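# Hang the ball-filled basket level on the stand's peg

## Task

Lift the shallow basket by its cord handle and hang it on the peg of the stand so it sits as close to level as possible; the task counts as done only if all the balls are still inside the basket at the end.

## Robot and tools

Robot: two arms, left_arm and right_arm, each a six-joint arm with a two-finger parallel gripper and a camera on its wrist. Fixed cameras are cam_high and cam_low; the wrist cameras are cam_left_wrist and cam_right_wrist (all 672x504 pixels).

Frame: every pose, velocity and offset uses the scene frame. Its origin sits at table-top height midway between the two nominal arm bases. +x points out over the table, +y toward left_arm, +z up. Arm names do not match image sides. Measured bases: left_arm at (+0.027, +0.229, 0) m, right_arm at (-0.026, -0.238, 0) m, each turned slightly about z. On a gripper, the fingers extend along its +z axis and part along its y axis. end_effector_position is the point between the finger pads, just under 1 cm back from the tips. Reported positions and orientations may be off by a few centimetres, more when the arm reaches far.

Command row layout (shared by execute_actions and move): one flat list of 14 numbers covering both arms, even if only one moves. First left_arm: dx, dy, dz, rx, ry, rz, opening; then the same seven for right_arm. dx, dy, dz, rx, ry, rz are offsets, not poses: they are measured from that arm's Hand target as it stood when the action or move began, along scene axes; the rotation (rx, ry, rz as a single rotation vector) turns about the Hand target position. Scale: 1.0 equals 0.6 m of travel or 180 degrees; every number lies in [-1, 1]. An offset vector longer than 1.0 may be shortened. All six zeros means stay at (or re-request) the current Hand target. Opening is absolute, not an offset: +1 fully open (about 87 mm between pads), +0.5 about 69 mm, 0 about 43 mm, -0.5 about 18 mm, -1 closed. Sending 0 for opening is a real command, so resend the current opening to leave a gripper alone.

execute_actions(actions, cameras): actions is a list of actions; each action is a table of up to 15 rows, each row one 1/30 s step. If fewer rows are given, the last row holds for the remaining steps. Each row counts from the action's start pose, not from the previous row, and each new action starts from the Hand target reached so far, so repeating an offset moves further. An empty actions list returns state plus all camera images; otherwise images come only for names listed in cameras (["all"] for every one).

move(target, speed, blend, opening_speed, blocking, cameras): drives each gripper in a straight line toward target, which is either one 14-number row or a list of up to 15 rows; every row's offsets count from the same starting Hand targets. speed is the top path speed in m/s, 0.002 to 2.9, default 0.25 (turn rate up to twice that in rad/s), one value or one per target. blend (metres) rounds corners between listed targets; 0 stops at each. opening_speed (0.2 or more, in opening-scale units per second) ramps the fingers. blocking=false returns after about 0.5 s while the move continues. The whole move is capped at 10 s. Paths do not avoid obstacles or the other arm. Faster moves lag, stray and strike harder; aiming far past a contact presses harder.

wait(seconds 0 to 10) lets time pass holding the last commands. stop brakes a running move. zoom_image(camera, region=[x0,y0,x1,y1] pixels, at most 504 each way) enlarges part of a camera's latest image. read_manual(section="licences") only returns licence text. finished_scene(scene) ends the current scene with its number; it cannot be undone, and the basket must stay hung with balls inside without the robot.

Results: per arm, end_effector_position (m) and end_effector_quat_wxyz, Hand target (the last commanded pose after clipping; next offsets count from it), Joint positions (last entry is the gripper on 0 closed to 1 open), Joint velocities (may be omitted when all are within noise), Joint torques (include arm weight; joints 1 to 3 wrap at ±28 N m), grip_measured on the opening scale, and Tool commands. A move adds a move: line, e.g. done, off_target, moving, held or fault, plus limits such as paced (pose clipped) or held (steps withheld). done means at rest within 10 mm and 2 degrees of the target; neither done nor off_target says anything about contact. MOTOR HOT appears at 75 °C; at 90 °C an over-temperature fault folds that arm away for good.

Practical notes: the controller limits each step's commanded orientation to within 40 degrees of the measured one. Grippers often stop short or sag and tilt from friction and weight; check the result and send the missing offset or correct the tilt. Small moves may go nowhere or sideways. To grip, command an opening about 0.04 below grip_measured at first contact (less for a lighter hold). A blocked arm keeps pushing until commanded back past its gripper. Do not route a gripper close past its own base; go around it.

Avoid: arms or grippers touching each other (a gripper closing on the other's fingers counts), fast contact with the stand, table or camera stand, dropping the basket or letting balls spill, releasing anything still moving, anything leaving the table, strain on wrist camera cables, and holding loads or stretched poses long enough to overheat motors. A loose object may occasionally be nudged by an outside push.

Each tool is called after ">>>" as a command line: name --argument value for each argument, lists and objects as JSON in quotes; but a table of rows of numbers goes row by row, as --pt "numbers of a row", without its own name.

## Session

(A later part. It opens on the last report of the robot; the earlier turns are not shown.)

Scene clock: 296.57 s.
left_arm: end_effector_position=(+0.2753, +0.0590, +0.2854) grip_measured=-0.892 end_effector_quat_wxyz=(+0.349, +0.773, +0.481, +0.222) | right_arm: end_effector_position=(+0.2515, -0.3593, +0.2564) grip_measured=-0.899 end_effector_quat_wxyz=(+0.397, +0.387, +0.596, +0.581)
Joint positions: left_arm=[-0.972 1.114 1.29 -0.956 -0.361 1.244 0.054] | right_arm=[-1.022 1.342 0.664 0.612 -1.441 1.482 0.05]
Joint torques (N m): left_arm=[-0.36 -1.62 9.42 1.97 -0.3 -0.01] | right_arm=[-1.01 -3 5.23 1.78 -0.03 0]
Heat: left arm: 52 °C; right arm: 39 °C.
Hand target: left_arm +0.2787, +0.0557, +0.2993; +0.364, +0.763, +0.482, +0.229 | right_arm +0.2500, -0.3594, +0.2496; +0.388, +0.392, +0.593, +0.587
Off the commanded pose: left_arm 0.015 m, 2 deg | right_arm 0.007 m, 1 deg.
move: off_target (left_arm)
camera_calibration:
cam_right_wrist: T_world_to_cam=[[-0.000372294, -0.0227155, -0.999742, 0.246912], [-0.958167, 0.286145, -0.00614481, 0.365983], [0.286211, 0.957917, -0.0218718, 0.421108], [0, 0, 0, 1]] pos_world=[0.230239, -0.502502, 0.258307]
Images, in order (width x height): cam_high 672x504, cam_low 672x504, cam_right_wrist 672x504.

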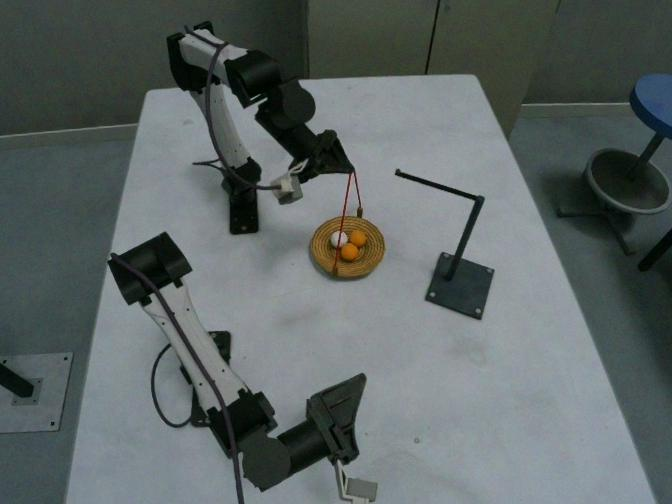

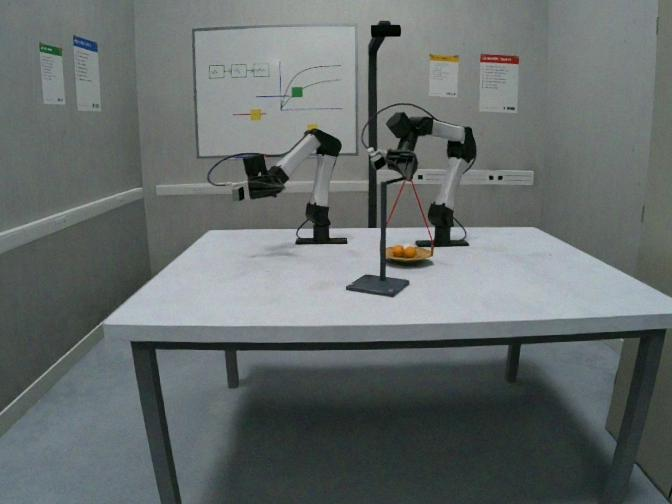

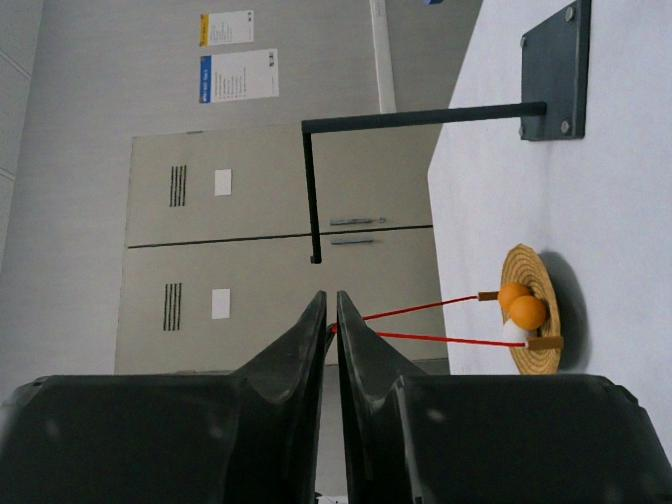

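>>> zoom_image --camera "cam_low" --region '[370, 230, 440, 280]'

Scaled by 7.200 from the camera's 672x504 image, which has a finer 960x720 frame.

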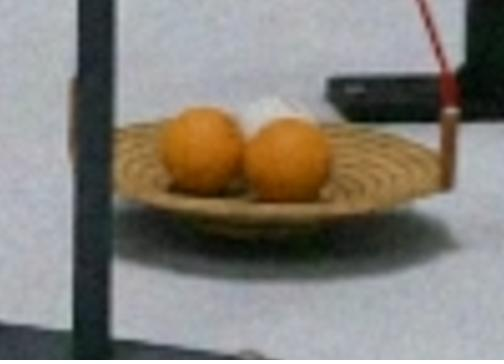

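>>> zoom_image --camera "cam_low" --region '[374, 234, 394, 264]'

>>> zoom_image --camera "cam_low" --region '[422, 234, 442, 264]'

Scaled by 16.800 from the camera's 672x504 image, which has a finer 960x720 frame.

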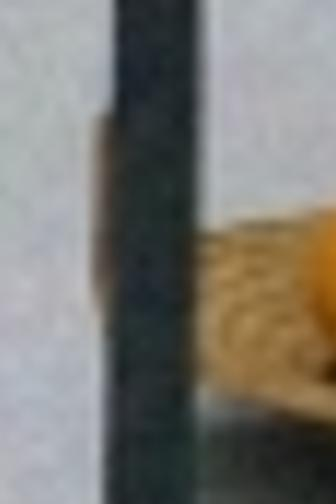

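Scaled by 16.800 from the camera's 672x504 image, which has a finer 960x720 frame.

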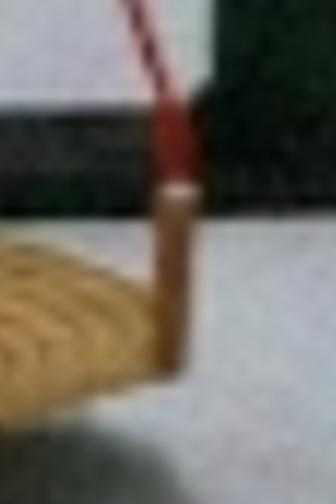

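>>> move --target '[0.0158,0.022,0.0995,0,0,-0.0167,-1,0,0,0,0,0,0,-0.9]' --speed 0.03 --cameras '["all"]'

>>> zoom_image --camera "cam_low" --region '[350, 140, 470, 270]'

>>> zoom_image --camera "cam_high" --region '[300, 110, 500, 290]'

>>> zoom_image --camera "cam_right_wrist" --region '[250, 80, 600, 390]'

Scene clock: 359.67 s.
left_arm: end_effector_position=(+0.2841, +0.0708, +0.3469) grip_measured=-0.892 end_effector_quat_wxyz=(+0.356, +0.781, +0.466, +0.215) | right_arm: end_effector_position=(+0.2515, -0.3593, +0.2564) grip_measured=-0.899 end_effector_quat_wxyz=(+0.397, +0.387, +0.596, +0.581)
Joint positions: left_arm=[-0.87 1.197 1.605 -1.152 -0.259 1.345 0.054] | right_arm=[-1.022 1.342 0.664 0.612 -1.441 1.482 0.05]
Joint torques (N m): left_arm=[0.8 -1.74 8.54 2.05 -0.03 0.19] | right_arm=[-0.65 -3.06 5 1.83 -0.09 -0.08]
Heat: left arm: 59 °C; right arm: 39 °C.
Hand target: left_arm +0.2882, +0.0690, +0.3590; +0.370, +0.776, +0.462, +0.220 | right_arm +0.2500, -0.3594, +0.2496; +0.388, +0.392, +0.593, +0.587
Off the commanded pose: left_arm 0.013 m, 2 deg | right_arm 0.007 m, 1 deg.
move: off_target (left_arm)
camera_calibration:
cam_left_wrist: T_world_to_cam=[[-0.568793, 0.293138, -0.768469, 0.404938], [-0.232056, 0.839175, 0.491869, -0.144612], [0.789066, 0.458099, -0.409293, 0.0288209], [0, 0, 0, 1]] pos_world=[0.174026, -0.0105509, 0.394109]
cam_right_wrist: T_world_to_cam=[[-0.000372294, -0.0227155, -0.999742, 0.246912], [-0.958167, 0.286145, -0.00614481, 0.365983], [0.286211, 0.957917, -0.0218718, 0.421108], [0, 0, 0, 1]] pos_world=[0.230239, -0.502502, 0.258307]

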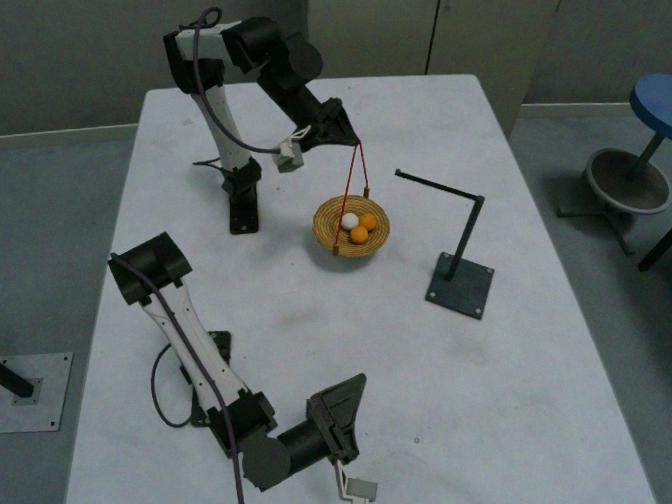

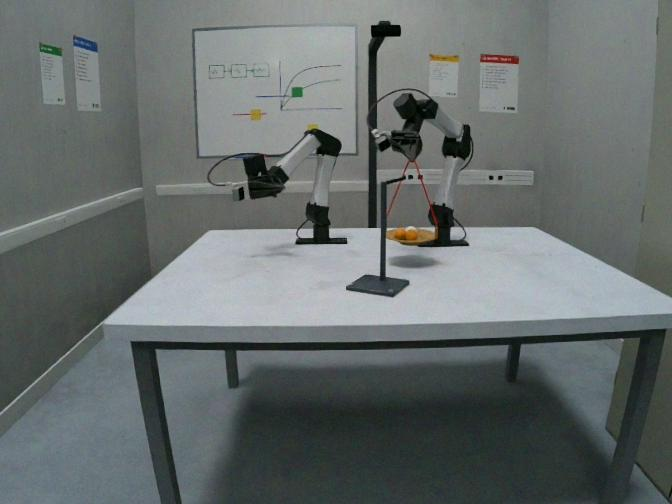

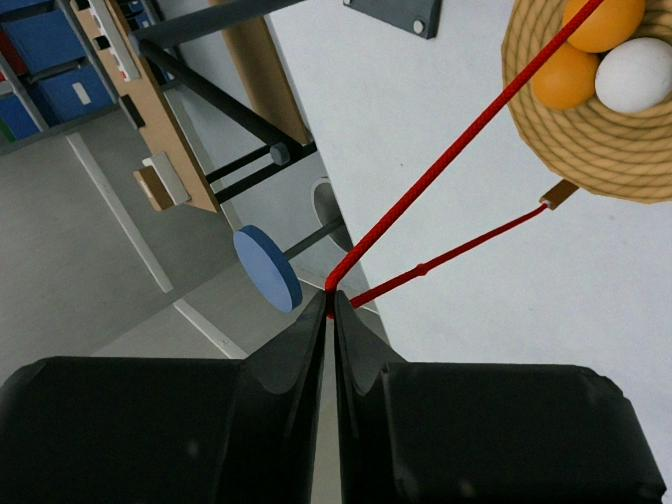

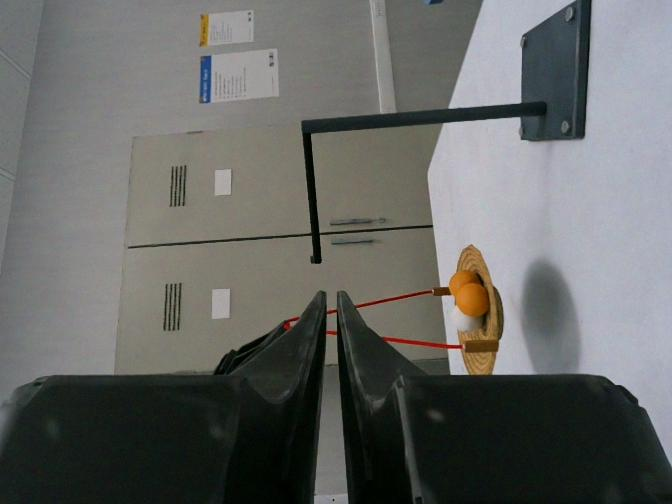

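Scaled by 3.877 from the camera's 672x504 image, which has a finer 960x720 frame.

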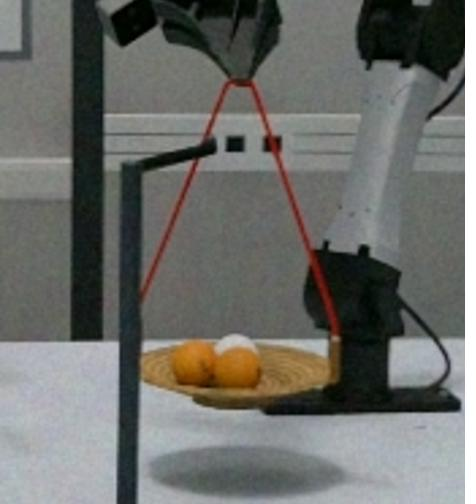

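Scaled by 2.520 from the camera's 672x504 image, which has a finer 960x720 frame.

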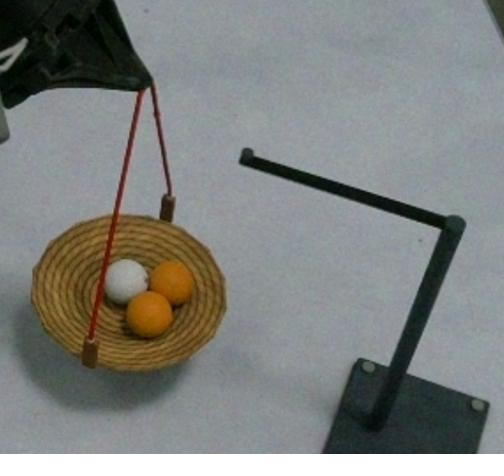

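Scaled by 1.440 from the camera's 672x504 image, which has a finer 960x720 frame.

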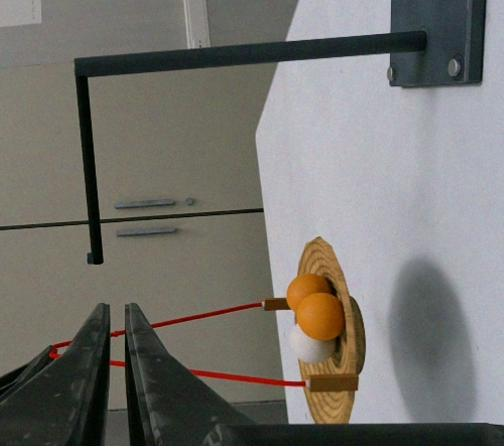

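>>> move --target '[0.078,-0.0233,0.0,0,0,0,-1,0,0,0,0,0,0,-0.9]' --speed 0.03 --cameras '["all"]'

>>> zoom_image --camera "cam_low" --region '[350, 140, 470, 270]'

>>> zoom_image --camera "cam_high" --region '[300, 110, 500, 290]'

Scene clock: 372.27 s.
left_arm: end_effector_position=(+0.3261, +0.0605, +0.3419) grip_measured=-0.892 end_effector_quat_wxyz=(+0.344, +0.786, +0.469, +0.210) | right_arm: end_effector_position=(+0.2515, -0.3593, +0.2564) grip_measured=-0.899 end_effector_quat_wxyz=(+0.397, +0.387, +0.596, +0.581)
Joint positions: left_arm=[-0.758 1.328 1.681 -1.109 -0.175 1.419 0.054] | right_arm=[-1.022 1.342 0.664 0.612 -1.441 1.482 0.05]
Joint torques (N m): left_arm=[0.77 -3.07 8.84 2.31 0.04 0.2] | right_arm=[-0.87 -3.17 5.11 1.79 -0.12 -0.04]
Heat: left arm: 59 °C; right arm: 39 °C.
Hand target: left_arm +0.3350, +0.0550, +0.3590; +0.370, +0.776, +0.462, +0.220 | right_arm +0.2500, -0.3594, +0.2496; +0.388, +0.392, +0.593, +0.587
Off the commanded pose: left_arm 0.020 m, 4 deg | right_arm 0.007 m, 1 deg.
move: off_target (left_arm)
camera_calibration:
cam_left_wrist: T_world_to_cam=[[-0.586753, 0.304733, -0.750239, 0.426857], [-0.222381, 0.830228, 0.511145, -0.132937], [0.778632, 0.466755, -0.419372, 0.00475177], [0, 0, 0, 1]] pos_world=[0.217197, -0.021927, 0.390188]
cam_right_wrist: T_world_to_cam=[[-0.000372294, -0.0227155, -0.999742, 0.246912], [-0.958167, 0.286145, -0.00614481, 0.365983], [0.286211, 0.957917, -0.0218718, 0.421108], [0, 0, 0, 1]] pos_world=[0.230239, -0.502502, 0.258307]

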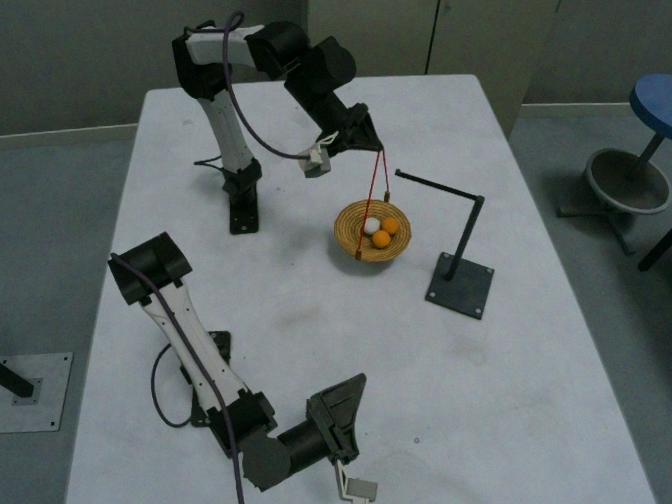

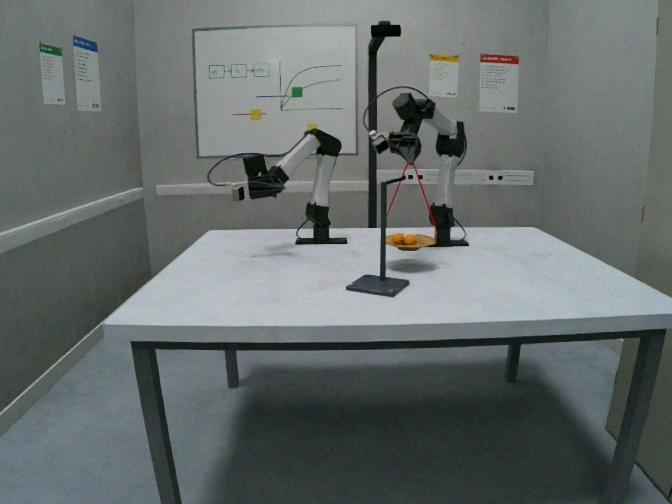

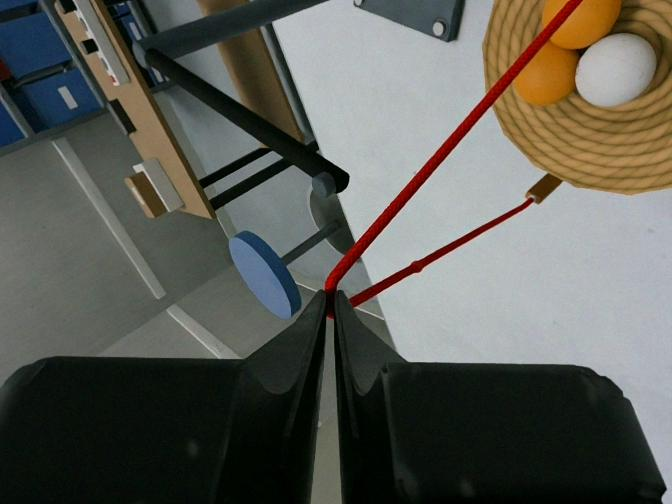

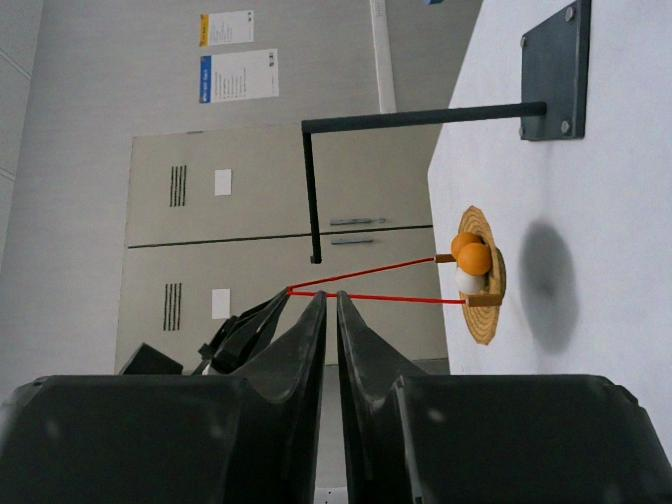

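Scaled by 3.877 from the camera's 672x504 image, which has a finer 960x720 frame.

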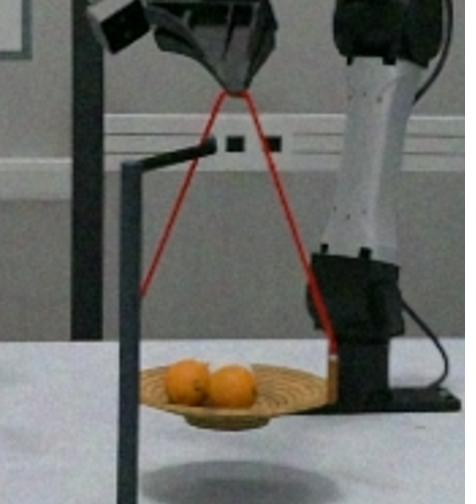

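Scaled by 2.520 from the camera's 672x504 image, which has a finer 960x720 frame.

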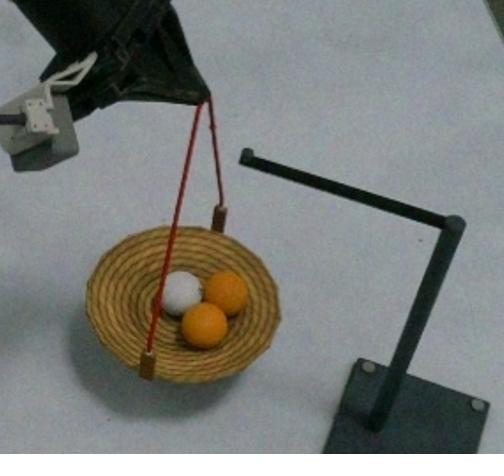

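>>> move --target '[0.138,-0.075,0.0133,0,0,0,-1,0,0,0,0,0,0,-0.9]' --speed 0.03 --cameras '["all"]'

>>> zoom_image --camera "cam_low" --region '[350, 140, 470, 270]'

>>> zoom_image --camera "cam_high" --region '[330, 110, 530, 310]'

>>> zoom_image --camera "cam_right_wrist" --region '[230, 80, 600, 390]'

Scene clock: 386.03 s.
left_arm: end_effector_position=(+0.4109, +0.0125, +0.3571) grip_measured=-0.892 end_effector_quat_wxyz=(+0.357, +0.780, +0.467, +0.214) | right_arm: end_effector_position=(+0.2515, -0.3593, +0.2564) grip_measured=-0.899 end_effector_quat_wxyz=(+0.397, +0.387, +0.596, +0.581)
Joint positions: left_arm=[-0.693 1.684 2.055 -1.09 -0.125 1.461 0.054] | right_arm=[-1.022 1.342 0.664 0.612 -1.441 1.482 0.05]
Joint torques (N m): left_arm=[0.79 -6.02 8.83 2.1 0.06 0.19] | right_arm=[-0.76 -3.02 5 1.79 0.04 -0.01]
Heat: left arm: 57 °C; right arm: 39 °C.
Hand target: left_arm +0.4178, +0.0099, +0.3670; +0.370, +0.776, +0.462, +0.220 | right_arm +0.2500, -0.3594, +0.2496; +0.388, +0.392, +0.593, +0.587
Off the commanded pose: left_arm 0.012 m, 2 deg | right_arm 0.007 m, 1 deg.
move: off_target (left_arm)
camera_calibration:
cam_left_wrist: T_world_to_cam=[[-0.570284, 0.288537, -0.769105, 0.502906], [-0.233306, 0.84083, 0.488439, -0.0695141], [0.787619, 0.457986, -0.412195, -0.0386532], [0, 0, 0, 1]] pos_world=[0.301025, -0.0689546, 0.404808]
cam_right_wrist: T_world_to_cam=[[-0.000372294, -0.0227155, -0.999742, 0.246912], [-0.958167, 0.286145, -0.00614481, 0.365983], [0.286211, 0.957917, -0.0218718, 0.421108], [0, 0, 0, 1]] pos_world=[0.230239, -0.502502, 0.258307]

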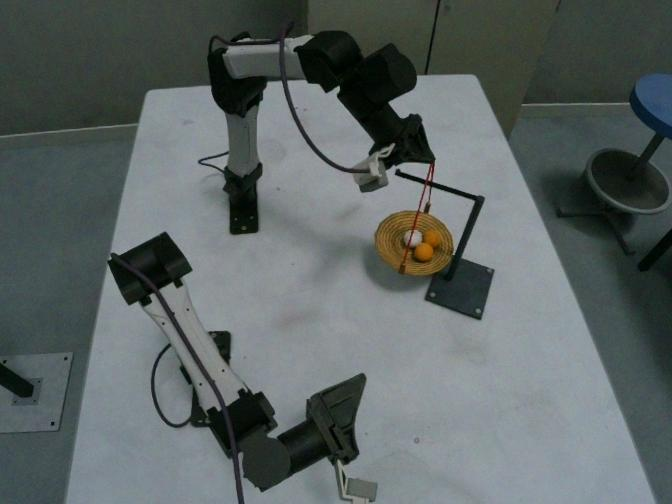

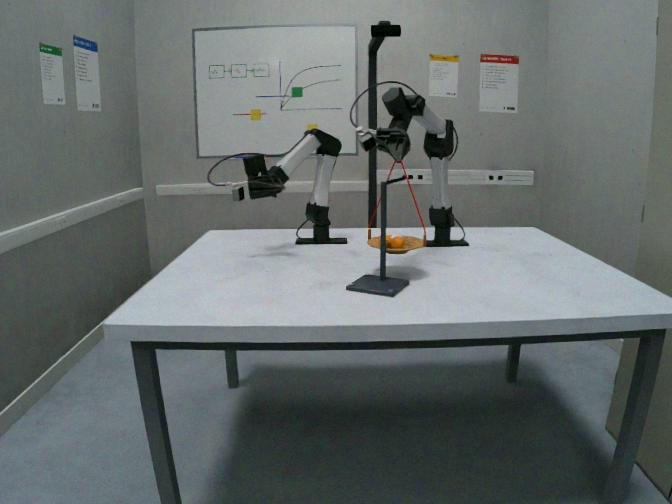

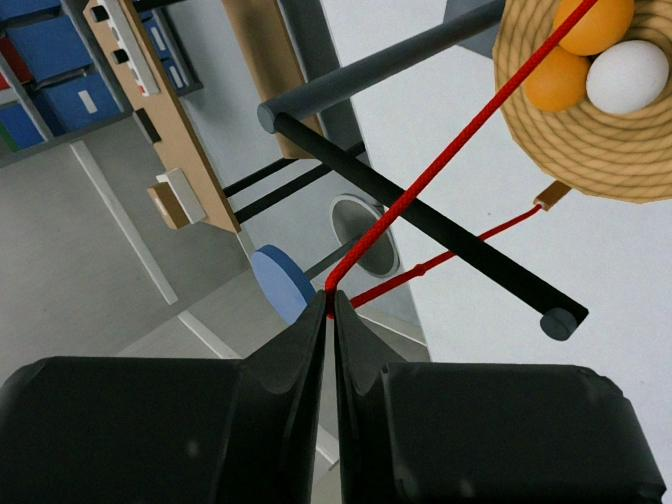

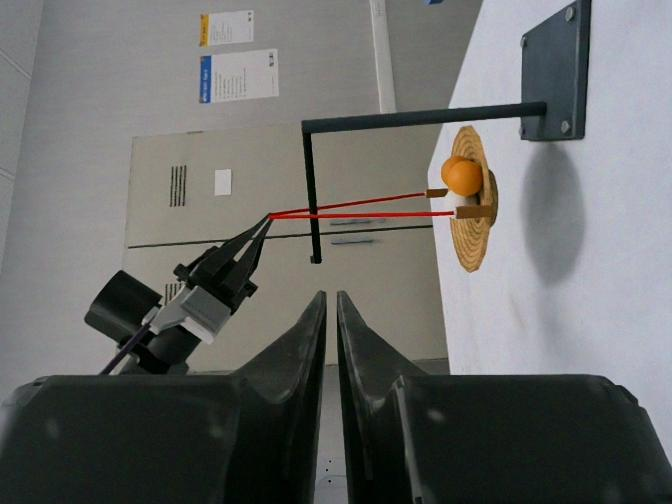

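Scaled by 3.877 from the camera's 672x504 image, which has a finer 960x720 frame.

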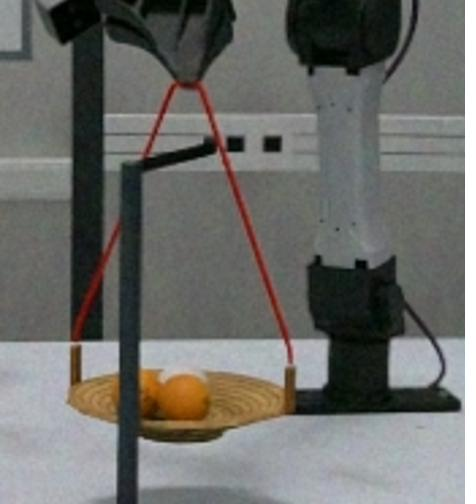

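Scaled by 2.520 from the camera's 672x504 image, which has a finer 960x720 frame.

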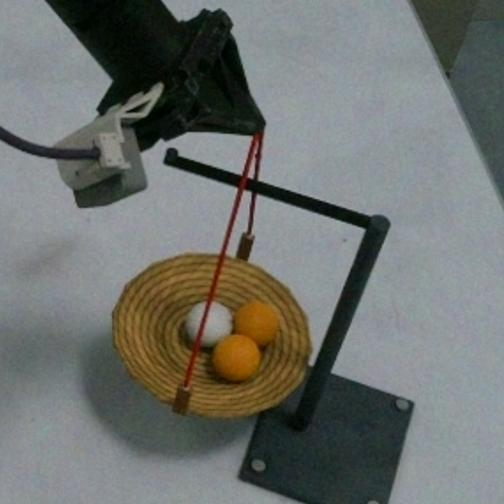

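Scaled by 1.362 from the camera's 672x504 image, which has a finer 960x720 frame.

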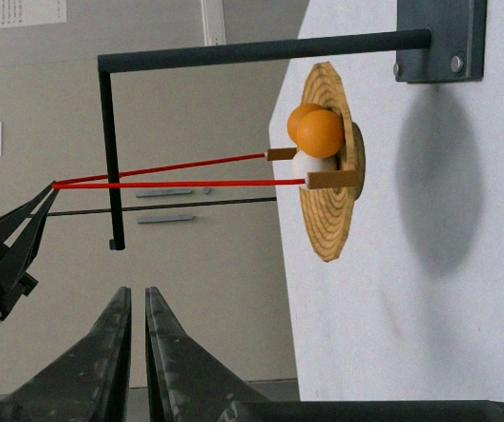

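>>> zoom_image --camera "cam_low" --region '[362, 220, 432, 260]'

>>> zoom_image --camera "cam_low" --region '[375, 150, 415, 190]'

Scaled by 7.200 from the camera's 672x504 image, which has a finer 960x720 frame.

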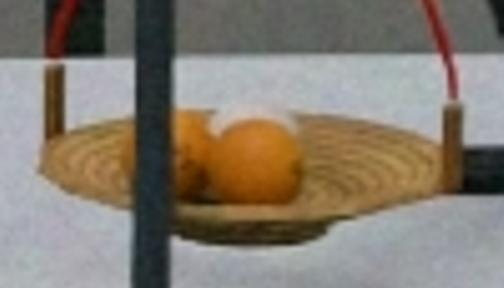

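Scaled by 12.600 from the camera's 672x504 image, which has a finer 960x720 frame.

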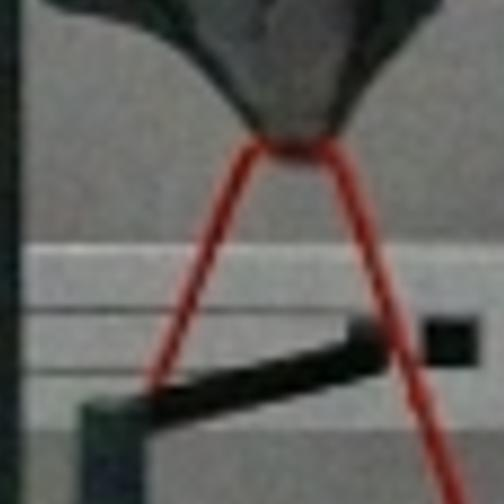

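>>> move --target '[0.0025,0.005,-0.0567,0,0,0,-1,0,0,0,0,0,0,-0.9]' --speed 0.03 --cameras '["cam_low","cam_high","cam_left_wrist","cam_right_wrist"]'

>>> zoom_image --camera "cam_low" --region '[375, 150, 415, 190]'

>>> zoom_image --camera "cam_low" --region '[350, 150, 440, 290]'

>>> zoom_image --camera "cam_high" --region '[370, 120, 510, 320]'

Scene clock: 415.90 s.
left_arm: end_effector_position=(+0.4188, +0.0098, +0.3130) grip_measured=-0.892 end_effector_quat_wxyz=(+0.341, +0.787, +0.470, +0.207) | right_arm: end_effector_position=(+0.2515, -0.3593, +0.2564) grip_measured=-0.899 end_effector_quat_wxyz=(+0.397, +0.387, +0.596, +0.581)
Joint positions: left_arm=[-0.684 1.655 1.851 -0.953 -0.119 1.467 0.054] | right_arm=[-1.022 1.342 0.664 0.612 -1.441 1.482 0.05]
Joint torques (N m): left_arm=[0.9 -11.1 5.59 2.31 0.09 0.19] | right_arm=[-0.88 -2.85 4.88 1.86 -0.04 -0.05]
Heat: left arm: 60 °C; right arm: 40 °C.
Hand target: left_arm +0.4193, +0.0130, +0.3330; +0.370, +0.775, +0.462, +0.220 | right_arm +0.2500, -0.3594, +0.2496; +0.388, +0.392, +0.593, +0.587
Off the commanded pose: left_arm 0.020 m, 4 deg | right_arm 0.007 m, 1 deg.
move: off_target (left_arm)
camera_calibration:
cam_left_wrist: T_world_to_cam=[[-0.593422, 0.306789, -0.744131, 0.475935], [-0.217746, 0.828848, 0.515362, -0.0587403], [0.774879, 0.467859, -0.425054, -0.0525829], [0, 0, 0, 1]] pos_world=[0.310385, -0.0727235, 0.362079]
cam_right_wrist: T_world_to_cam=[[-0.000372294, -0.0227155, -0.999742, 0.246912], [-0.958167, 0.286145, -0.00614481, 0.365983], [0.286211, 0.957917, -0.0218718, 0.421108], [0, 0, 0, 1]] pos_world=[0.230239, -0.502502, 0.258307]

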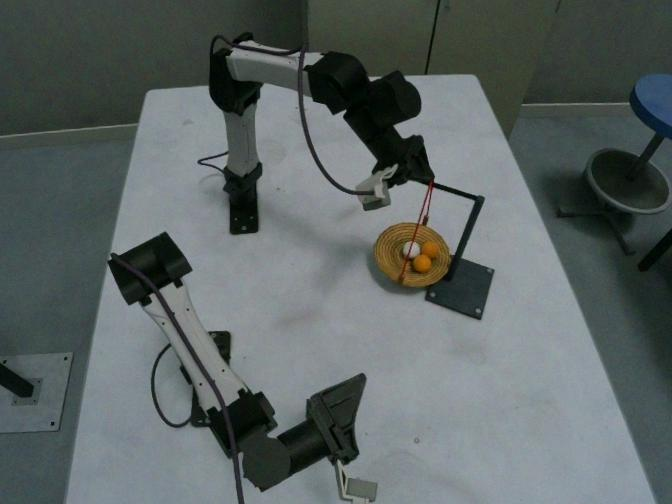

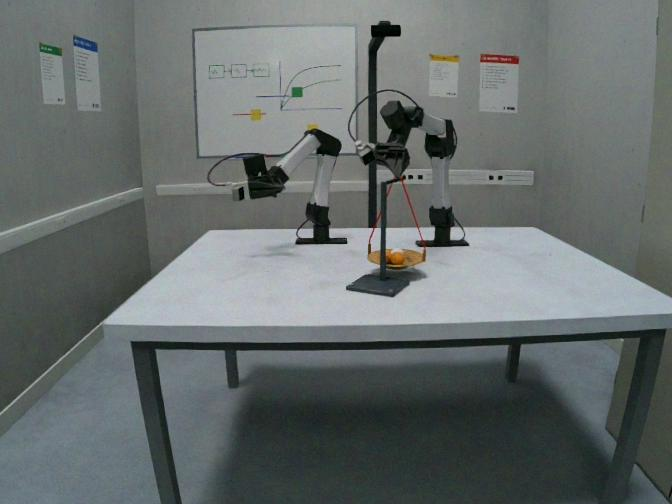

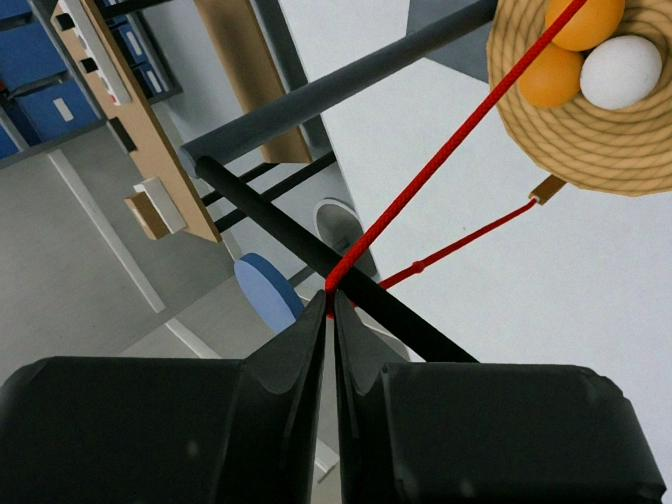

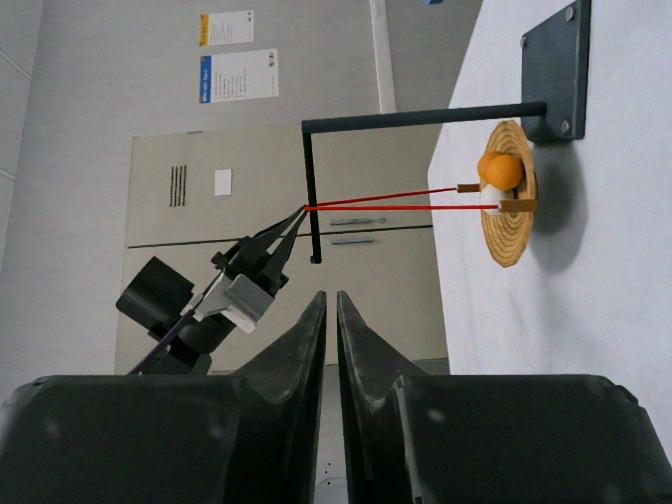

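Scaled by 12.600 from the camera's 672x504 image, which has a finer 960x720 frame.

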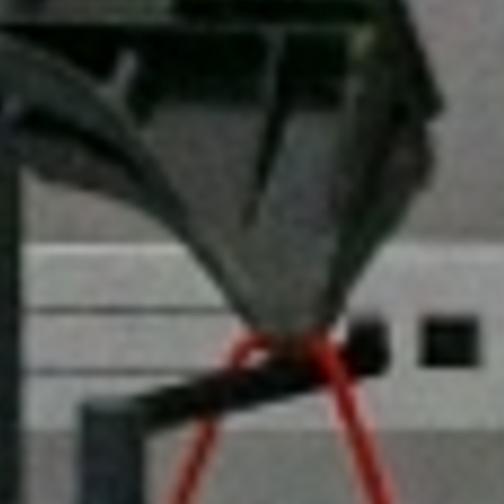

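Scaled by 3.600 from the camera's 672x504 image, which has a finer 960x720 frame.

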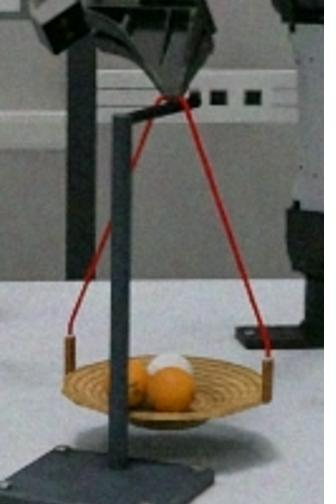

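Scaled by 2.520 from the camera's 672x504 image, which has a finer 960x720 frame.

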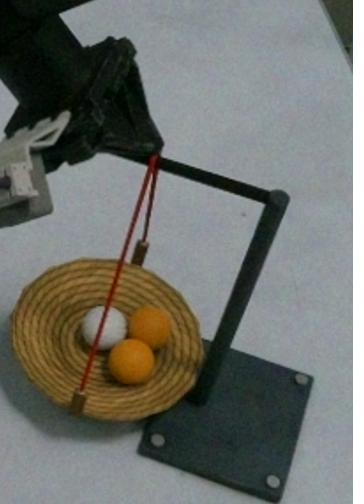

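>>> move --target '[0.0,0.0,-0.0183,0,0,0,-1,0,0,0,0,0,0,-0.9]' --speed 0.02 --cameras '["cam_low","cam_high","cam_left_wrist","cam_right_wrist"]'

>>> zoom_image --camera "cam_low" --region '[375, 150, 415, 190]'

>>> zoom_image --camera "cam_low" --region '[362, 230, 432, 275]'

>>> zoom_image --camera "cam_right_wrist" --region '[270, 150, 360, 280]'

Scene clock: 427.47 s.
left_arm: end_effector_position=(+0.4198, +0.0098, +0.3115) grip_measured=-0.892 end_effector_quat_wxyz=(+0.354, +0.782, +0.467, +0.213) | right_arm: end_effector_position=(+0.2515, -0.3593, +0.2564) grip_measured=-0.899 end_effector_quat_wxyz=(+0.397, +0.387, +0.596, +0.581)
Joint positions: left_arm=[-0.683 1.625 1.789 -0.889 -0.118 1.469 0.054] | right_arm=[-1.022 1.342 0.664 0.612 -1.441 1.482 0.05]
Joint torques (N m): left_arm=[0.83 -9.94 5.22 2.23 0.07 0.16] | right_arm=[-0.61 -3.21 5.18 1.85 -0.06 -0.04]
Heat: left arm: 57 °C; right arm: 40 °C.
Hand target: left_arm +0.4193, +0.0130, +0.3220; +0.370, +0.776, +0.462, +0.220 | right_arm +0.2500, -0.3594, +0.2496; +0.388, +0.392, +0.593, +0.587
Off the commanded pose: left_arm 0.011 m, 2 deg | right_arm 0.007 m, 1 deg.
move: off_target (left_arm)
camera_calibration:
cam_left_wrist: T_world_to_cam=[[-0.574088, 0.293649, -0.764326, 0.473728], [-0.230168, 0.83796, 0.494819, -0.0462893], [0.785777, 0.459993, -0.413474, -0.0621184], [0, 0, 0, 1]] pos_world=[0.310118, -0.0717472, 0.359303]
cam_right_wrist: T_world_to_cam=[[-0.000372294, -0.0227155, -0.999742, 0.246912], [-0.958167, 0.286145, -0.00614481, 0.365983], [0.286211, 0.957917, -0.0218718, 0.421108], [0, 0, 0, 1]] pos_world=[0.230239, -0.502502, 0.258307]

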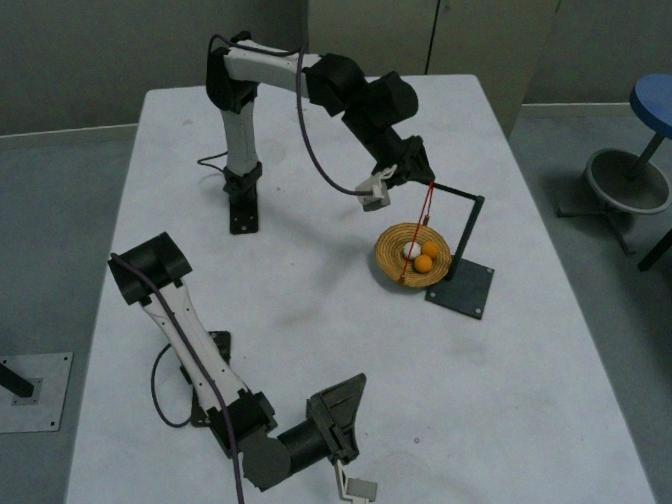

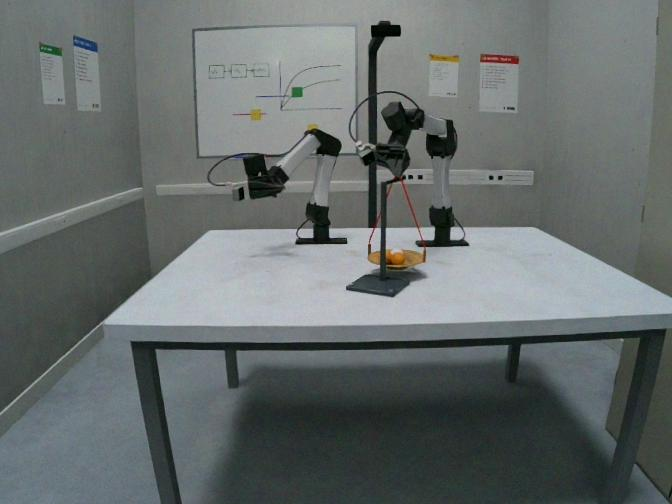

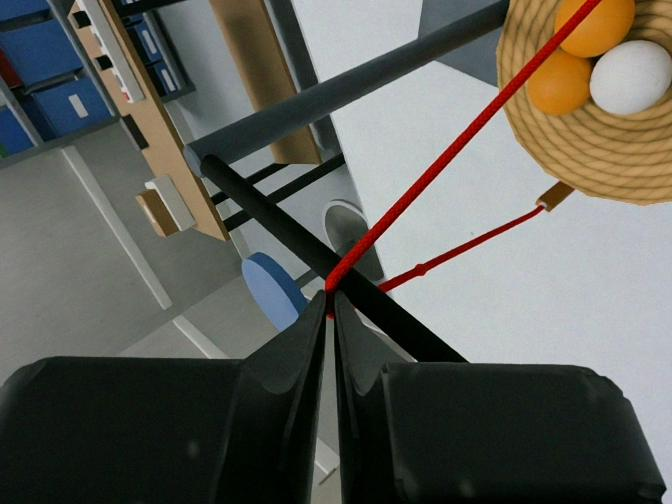

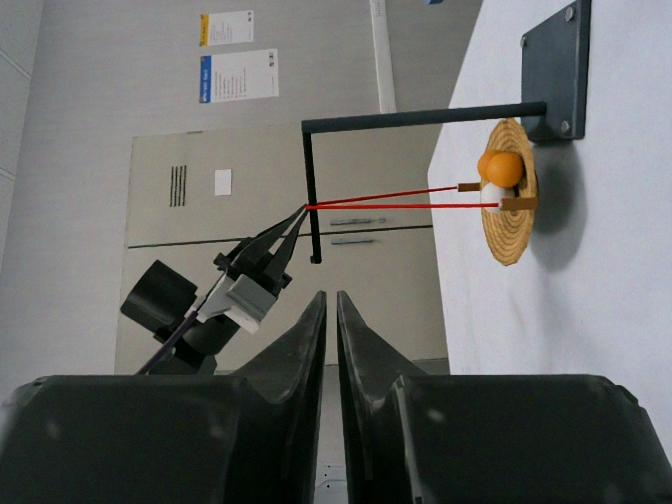

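Scaled by 12.600 from the camera's 672x504 image, which has a finer 960x720 frame.

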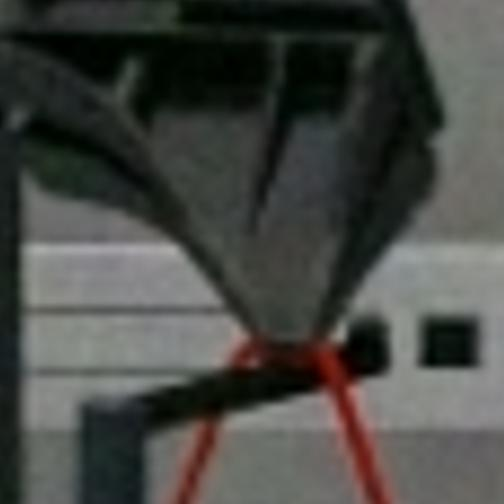

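Scaled by 7.200 from the camera's 672x504 image, which has a finer 960x720 frame.

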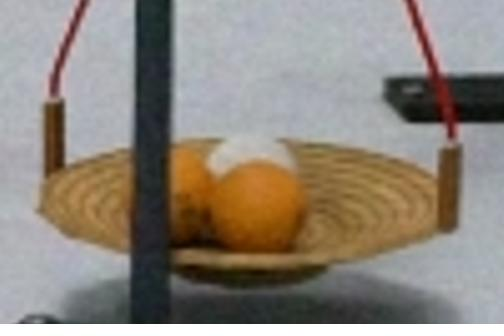

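Scaled by 3.877 from the camera's 672x504 image, which has a finer 960x720 frame.

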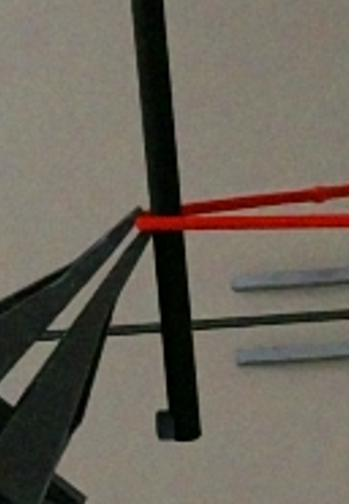

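>>> move --target '[0.0,0.0,0.0,0,0,0,-0.75,0,0,0,0,0,0,-0.9]' --speed 0.02 --opening_speed 0.2 --cameras '["cam_low","cam_right_wrist"]'

>>> zoom_image --camera "cam_low" --region '[375, 150, 415, 190]'

>>> zoom_image --camera "cam_low" --region '[362, 230, 432, 275]'

>>> zoom_image --camera "cam_right_wrist" --region '[270, 150, 360, 280]'

Scene clock: 438.57 s.
left_arm: end_effector_position=(+0.4214, +0.0084, +0.3138) grip_measured=-0.750 end_effector_quat_wxyz=(+0.359, +0.780, +0.465, +0.215) | right_arm: end_effector_position=(+0.2515, -0.3593, +0.2564) grip_measured=-0.899 end_effector_quat_wxyz=(+0.397, +0.387, +0.596, +0.581)
Joint positions: left_arm=[-0.683 1.625 1.789 -0.877 -0.118 1.471 0.125] | right_arm=[-1.022 1.342 0.664 0.612 -1.441 1.482 0.05]
Joint torques (N m): left_arm=[0.84 -9.94 5.22 2.11 0.08 0.14] | right_arm=[-0.9 -3.17 5.07 1.82 -0.06 0.04]
Heat: left arm: 54 °C; right arm: 40 °C.
Hand target: left_arm +0.4193, +0.0130, +0.3220; +0.370, +0.776, +0.462, +0.220 | right_arm +0.2500, -0.3594, +0.2496; +0.388, +0.392, +0.593, +0.587
Off the commanded pose: left_arm 0.010 m, 2 deg | right_arm 0.007 m, 1 deg.
move: done
camera_calibration:
cam_right_wrist: T_world_to_cam=[[-0.000372294, -0.0227155, -0.999742, 0.246912], [-0.958167, 0.286145, -0.00614481, 0.365983], [0.286211, 0.957917, -0.0218718, 0.421108], [0, 0, 0, 1]] pos_world=[0.230239, -0.502502, 0.258307]
Images, in order (width x height): cam_low 672x504, cam_right_wrist 672x504.

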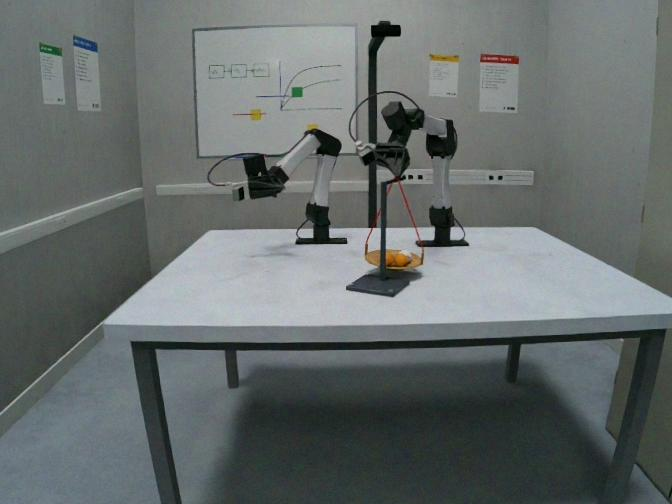

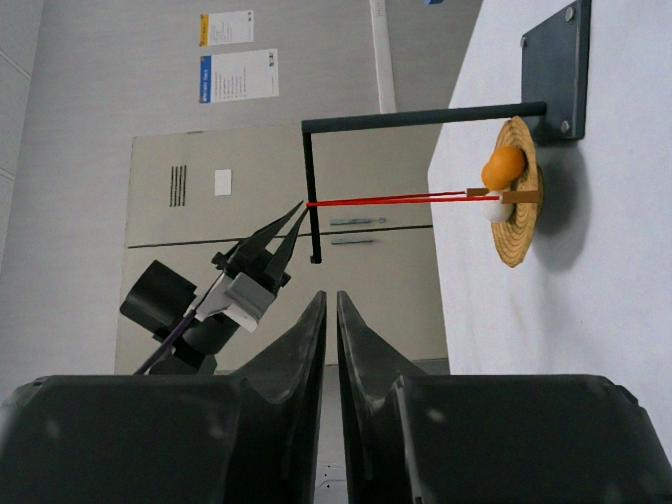

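Scaled by 12.600 from the camera's 672x504 image, which has a finer 960x720 frame.

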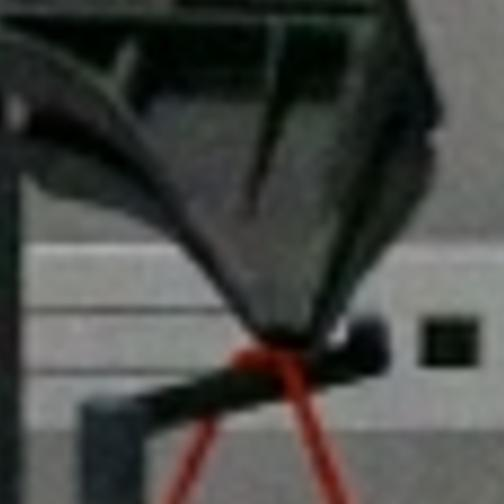

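Scaled by 7.200 from the camera's 672x504 image, which has a finer 960x720 frame.

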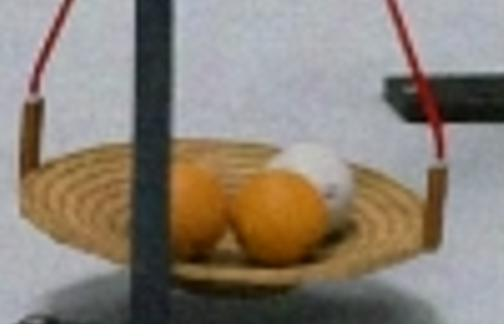

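Scaled by 3.877 from the camera's 672x504 image, which has a finer 960x720 frame.

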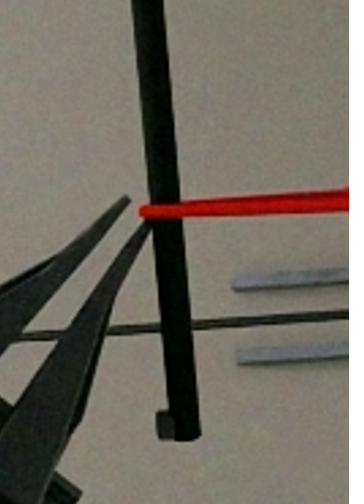

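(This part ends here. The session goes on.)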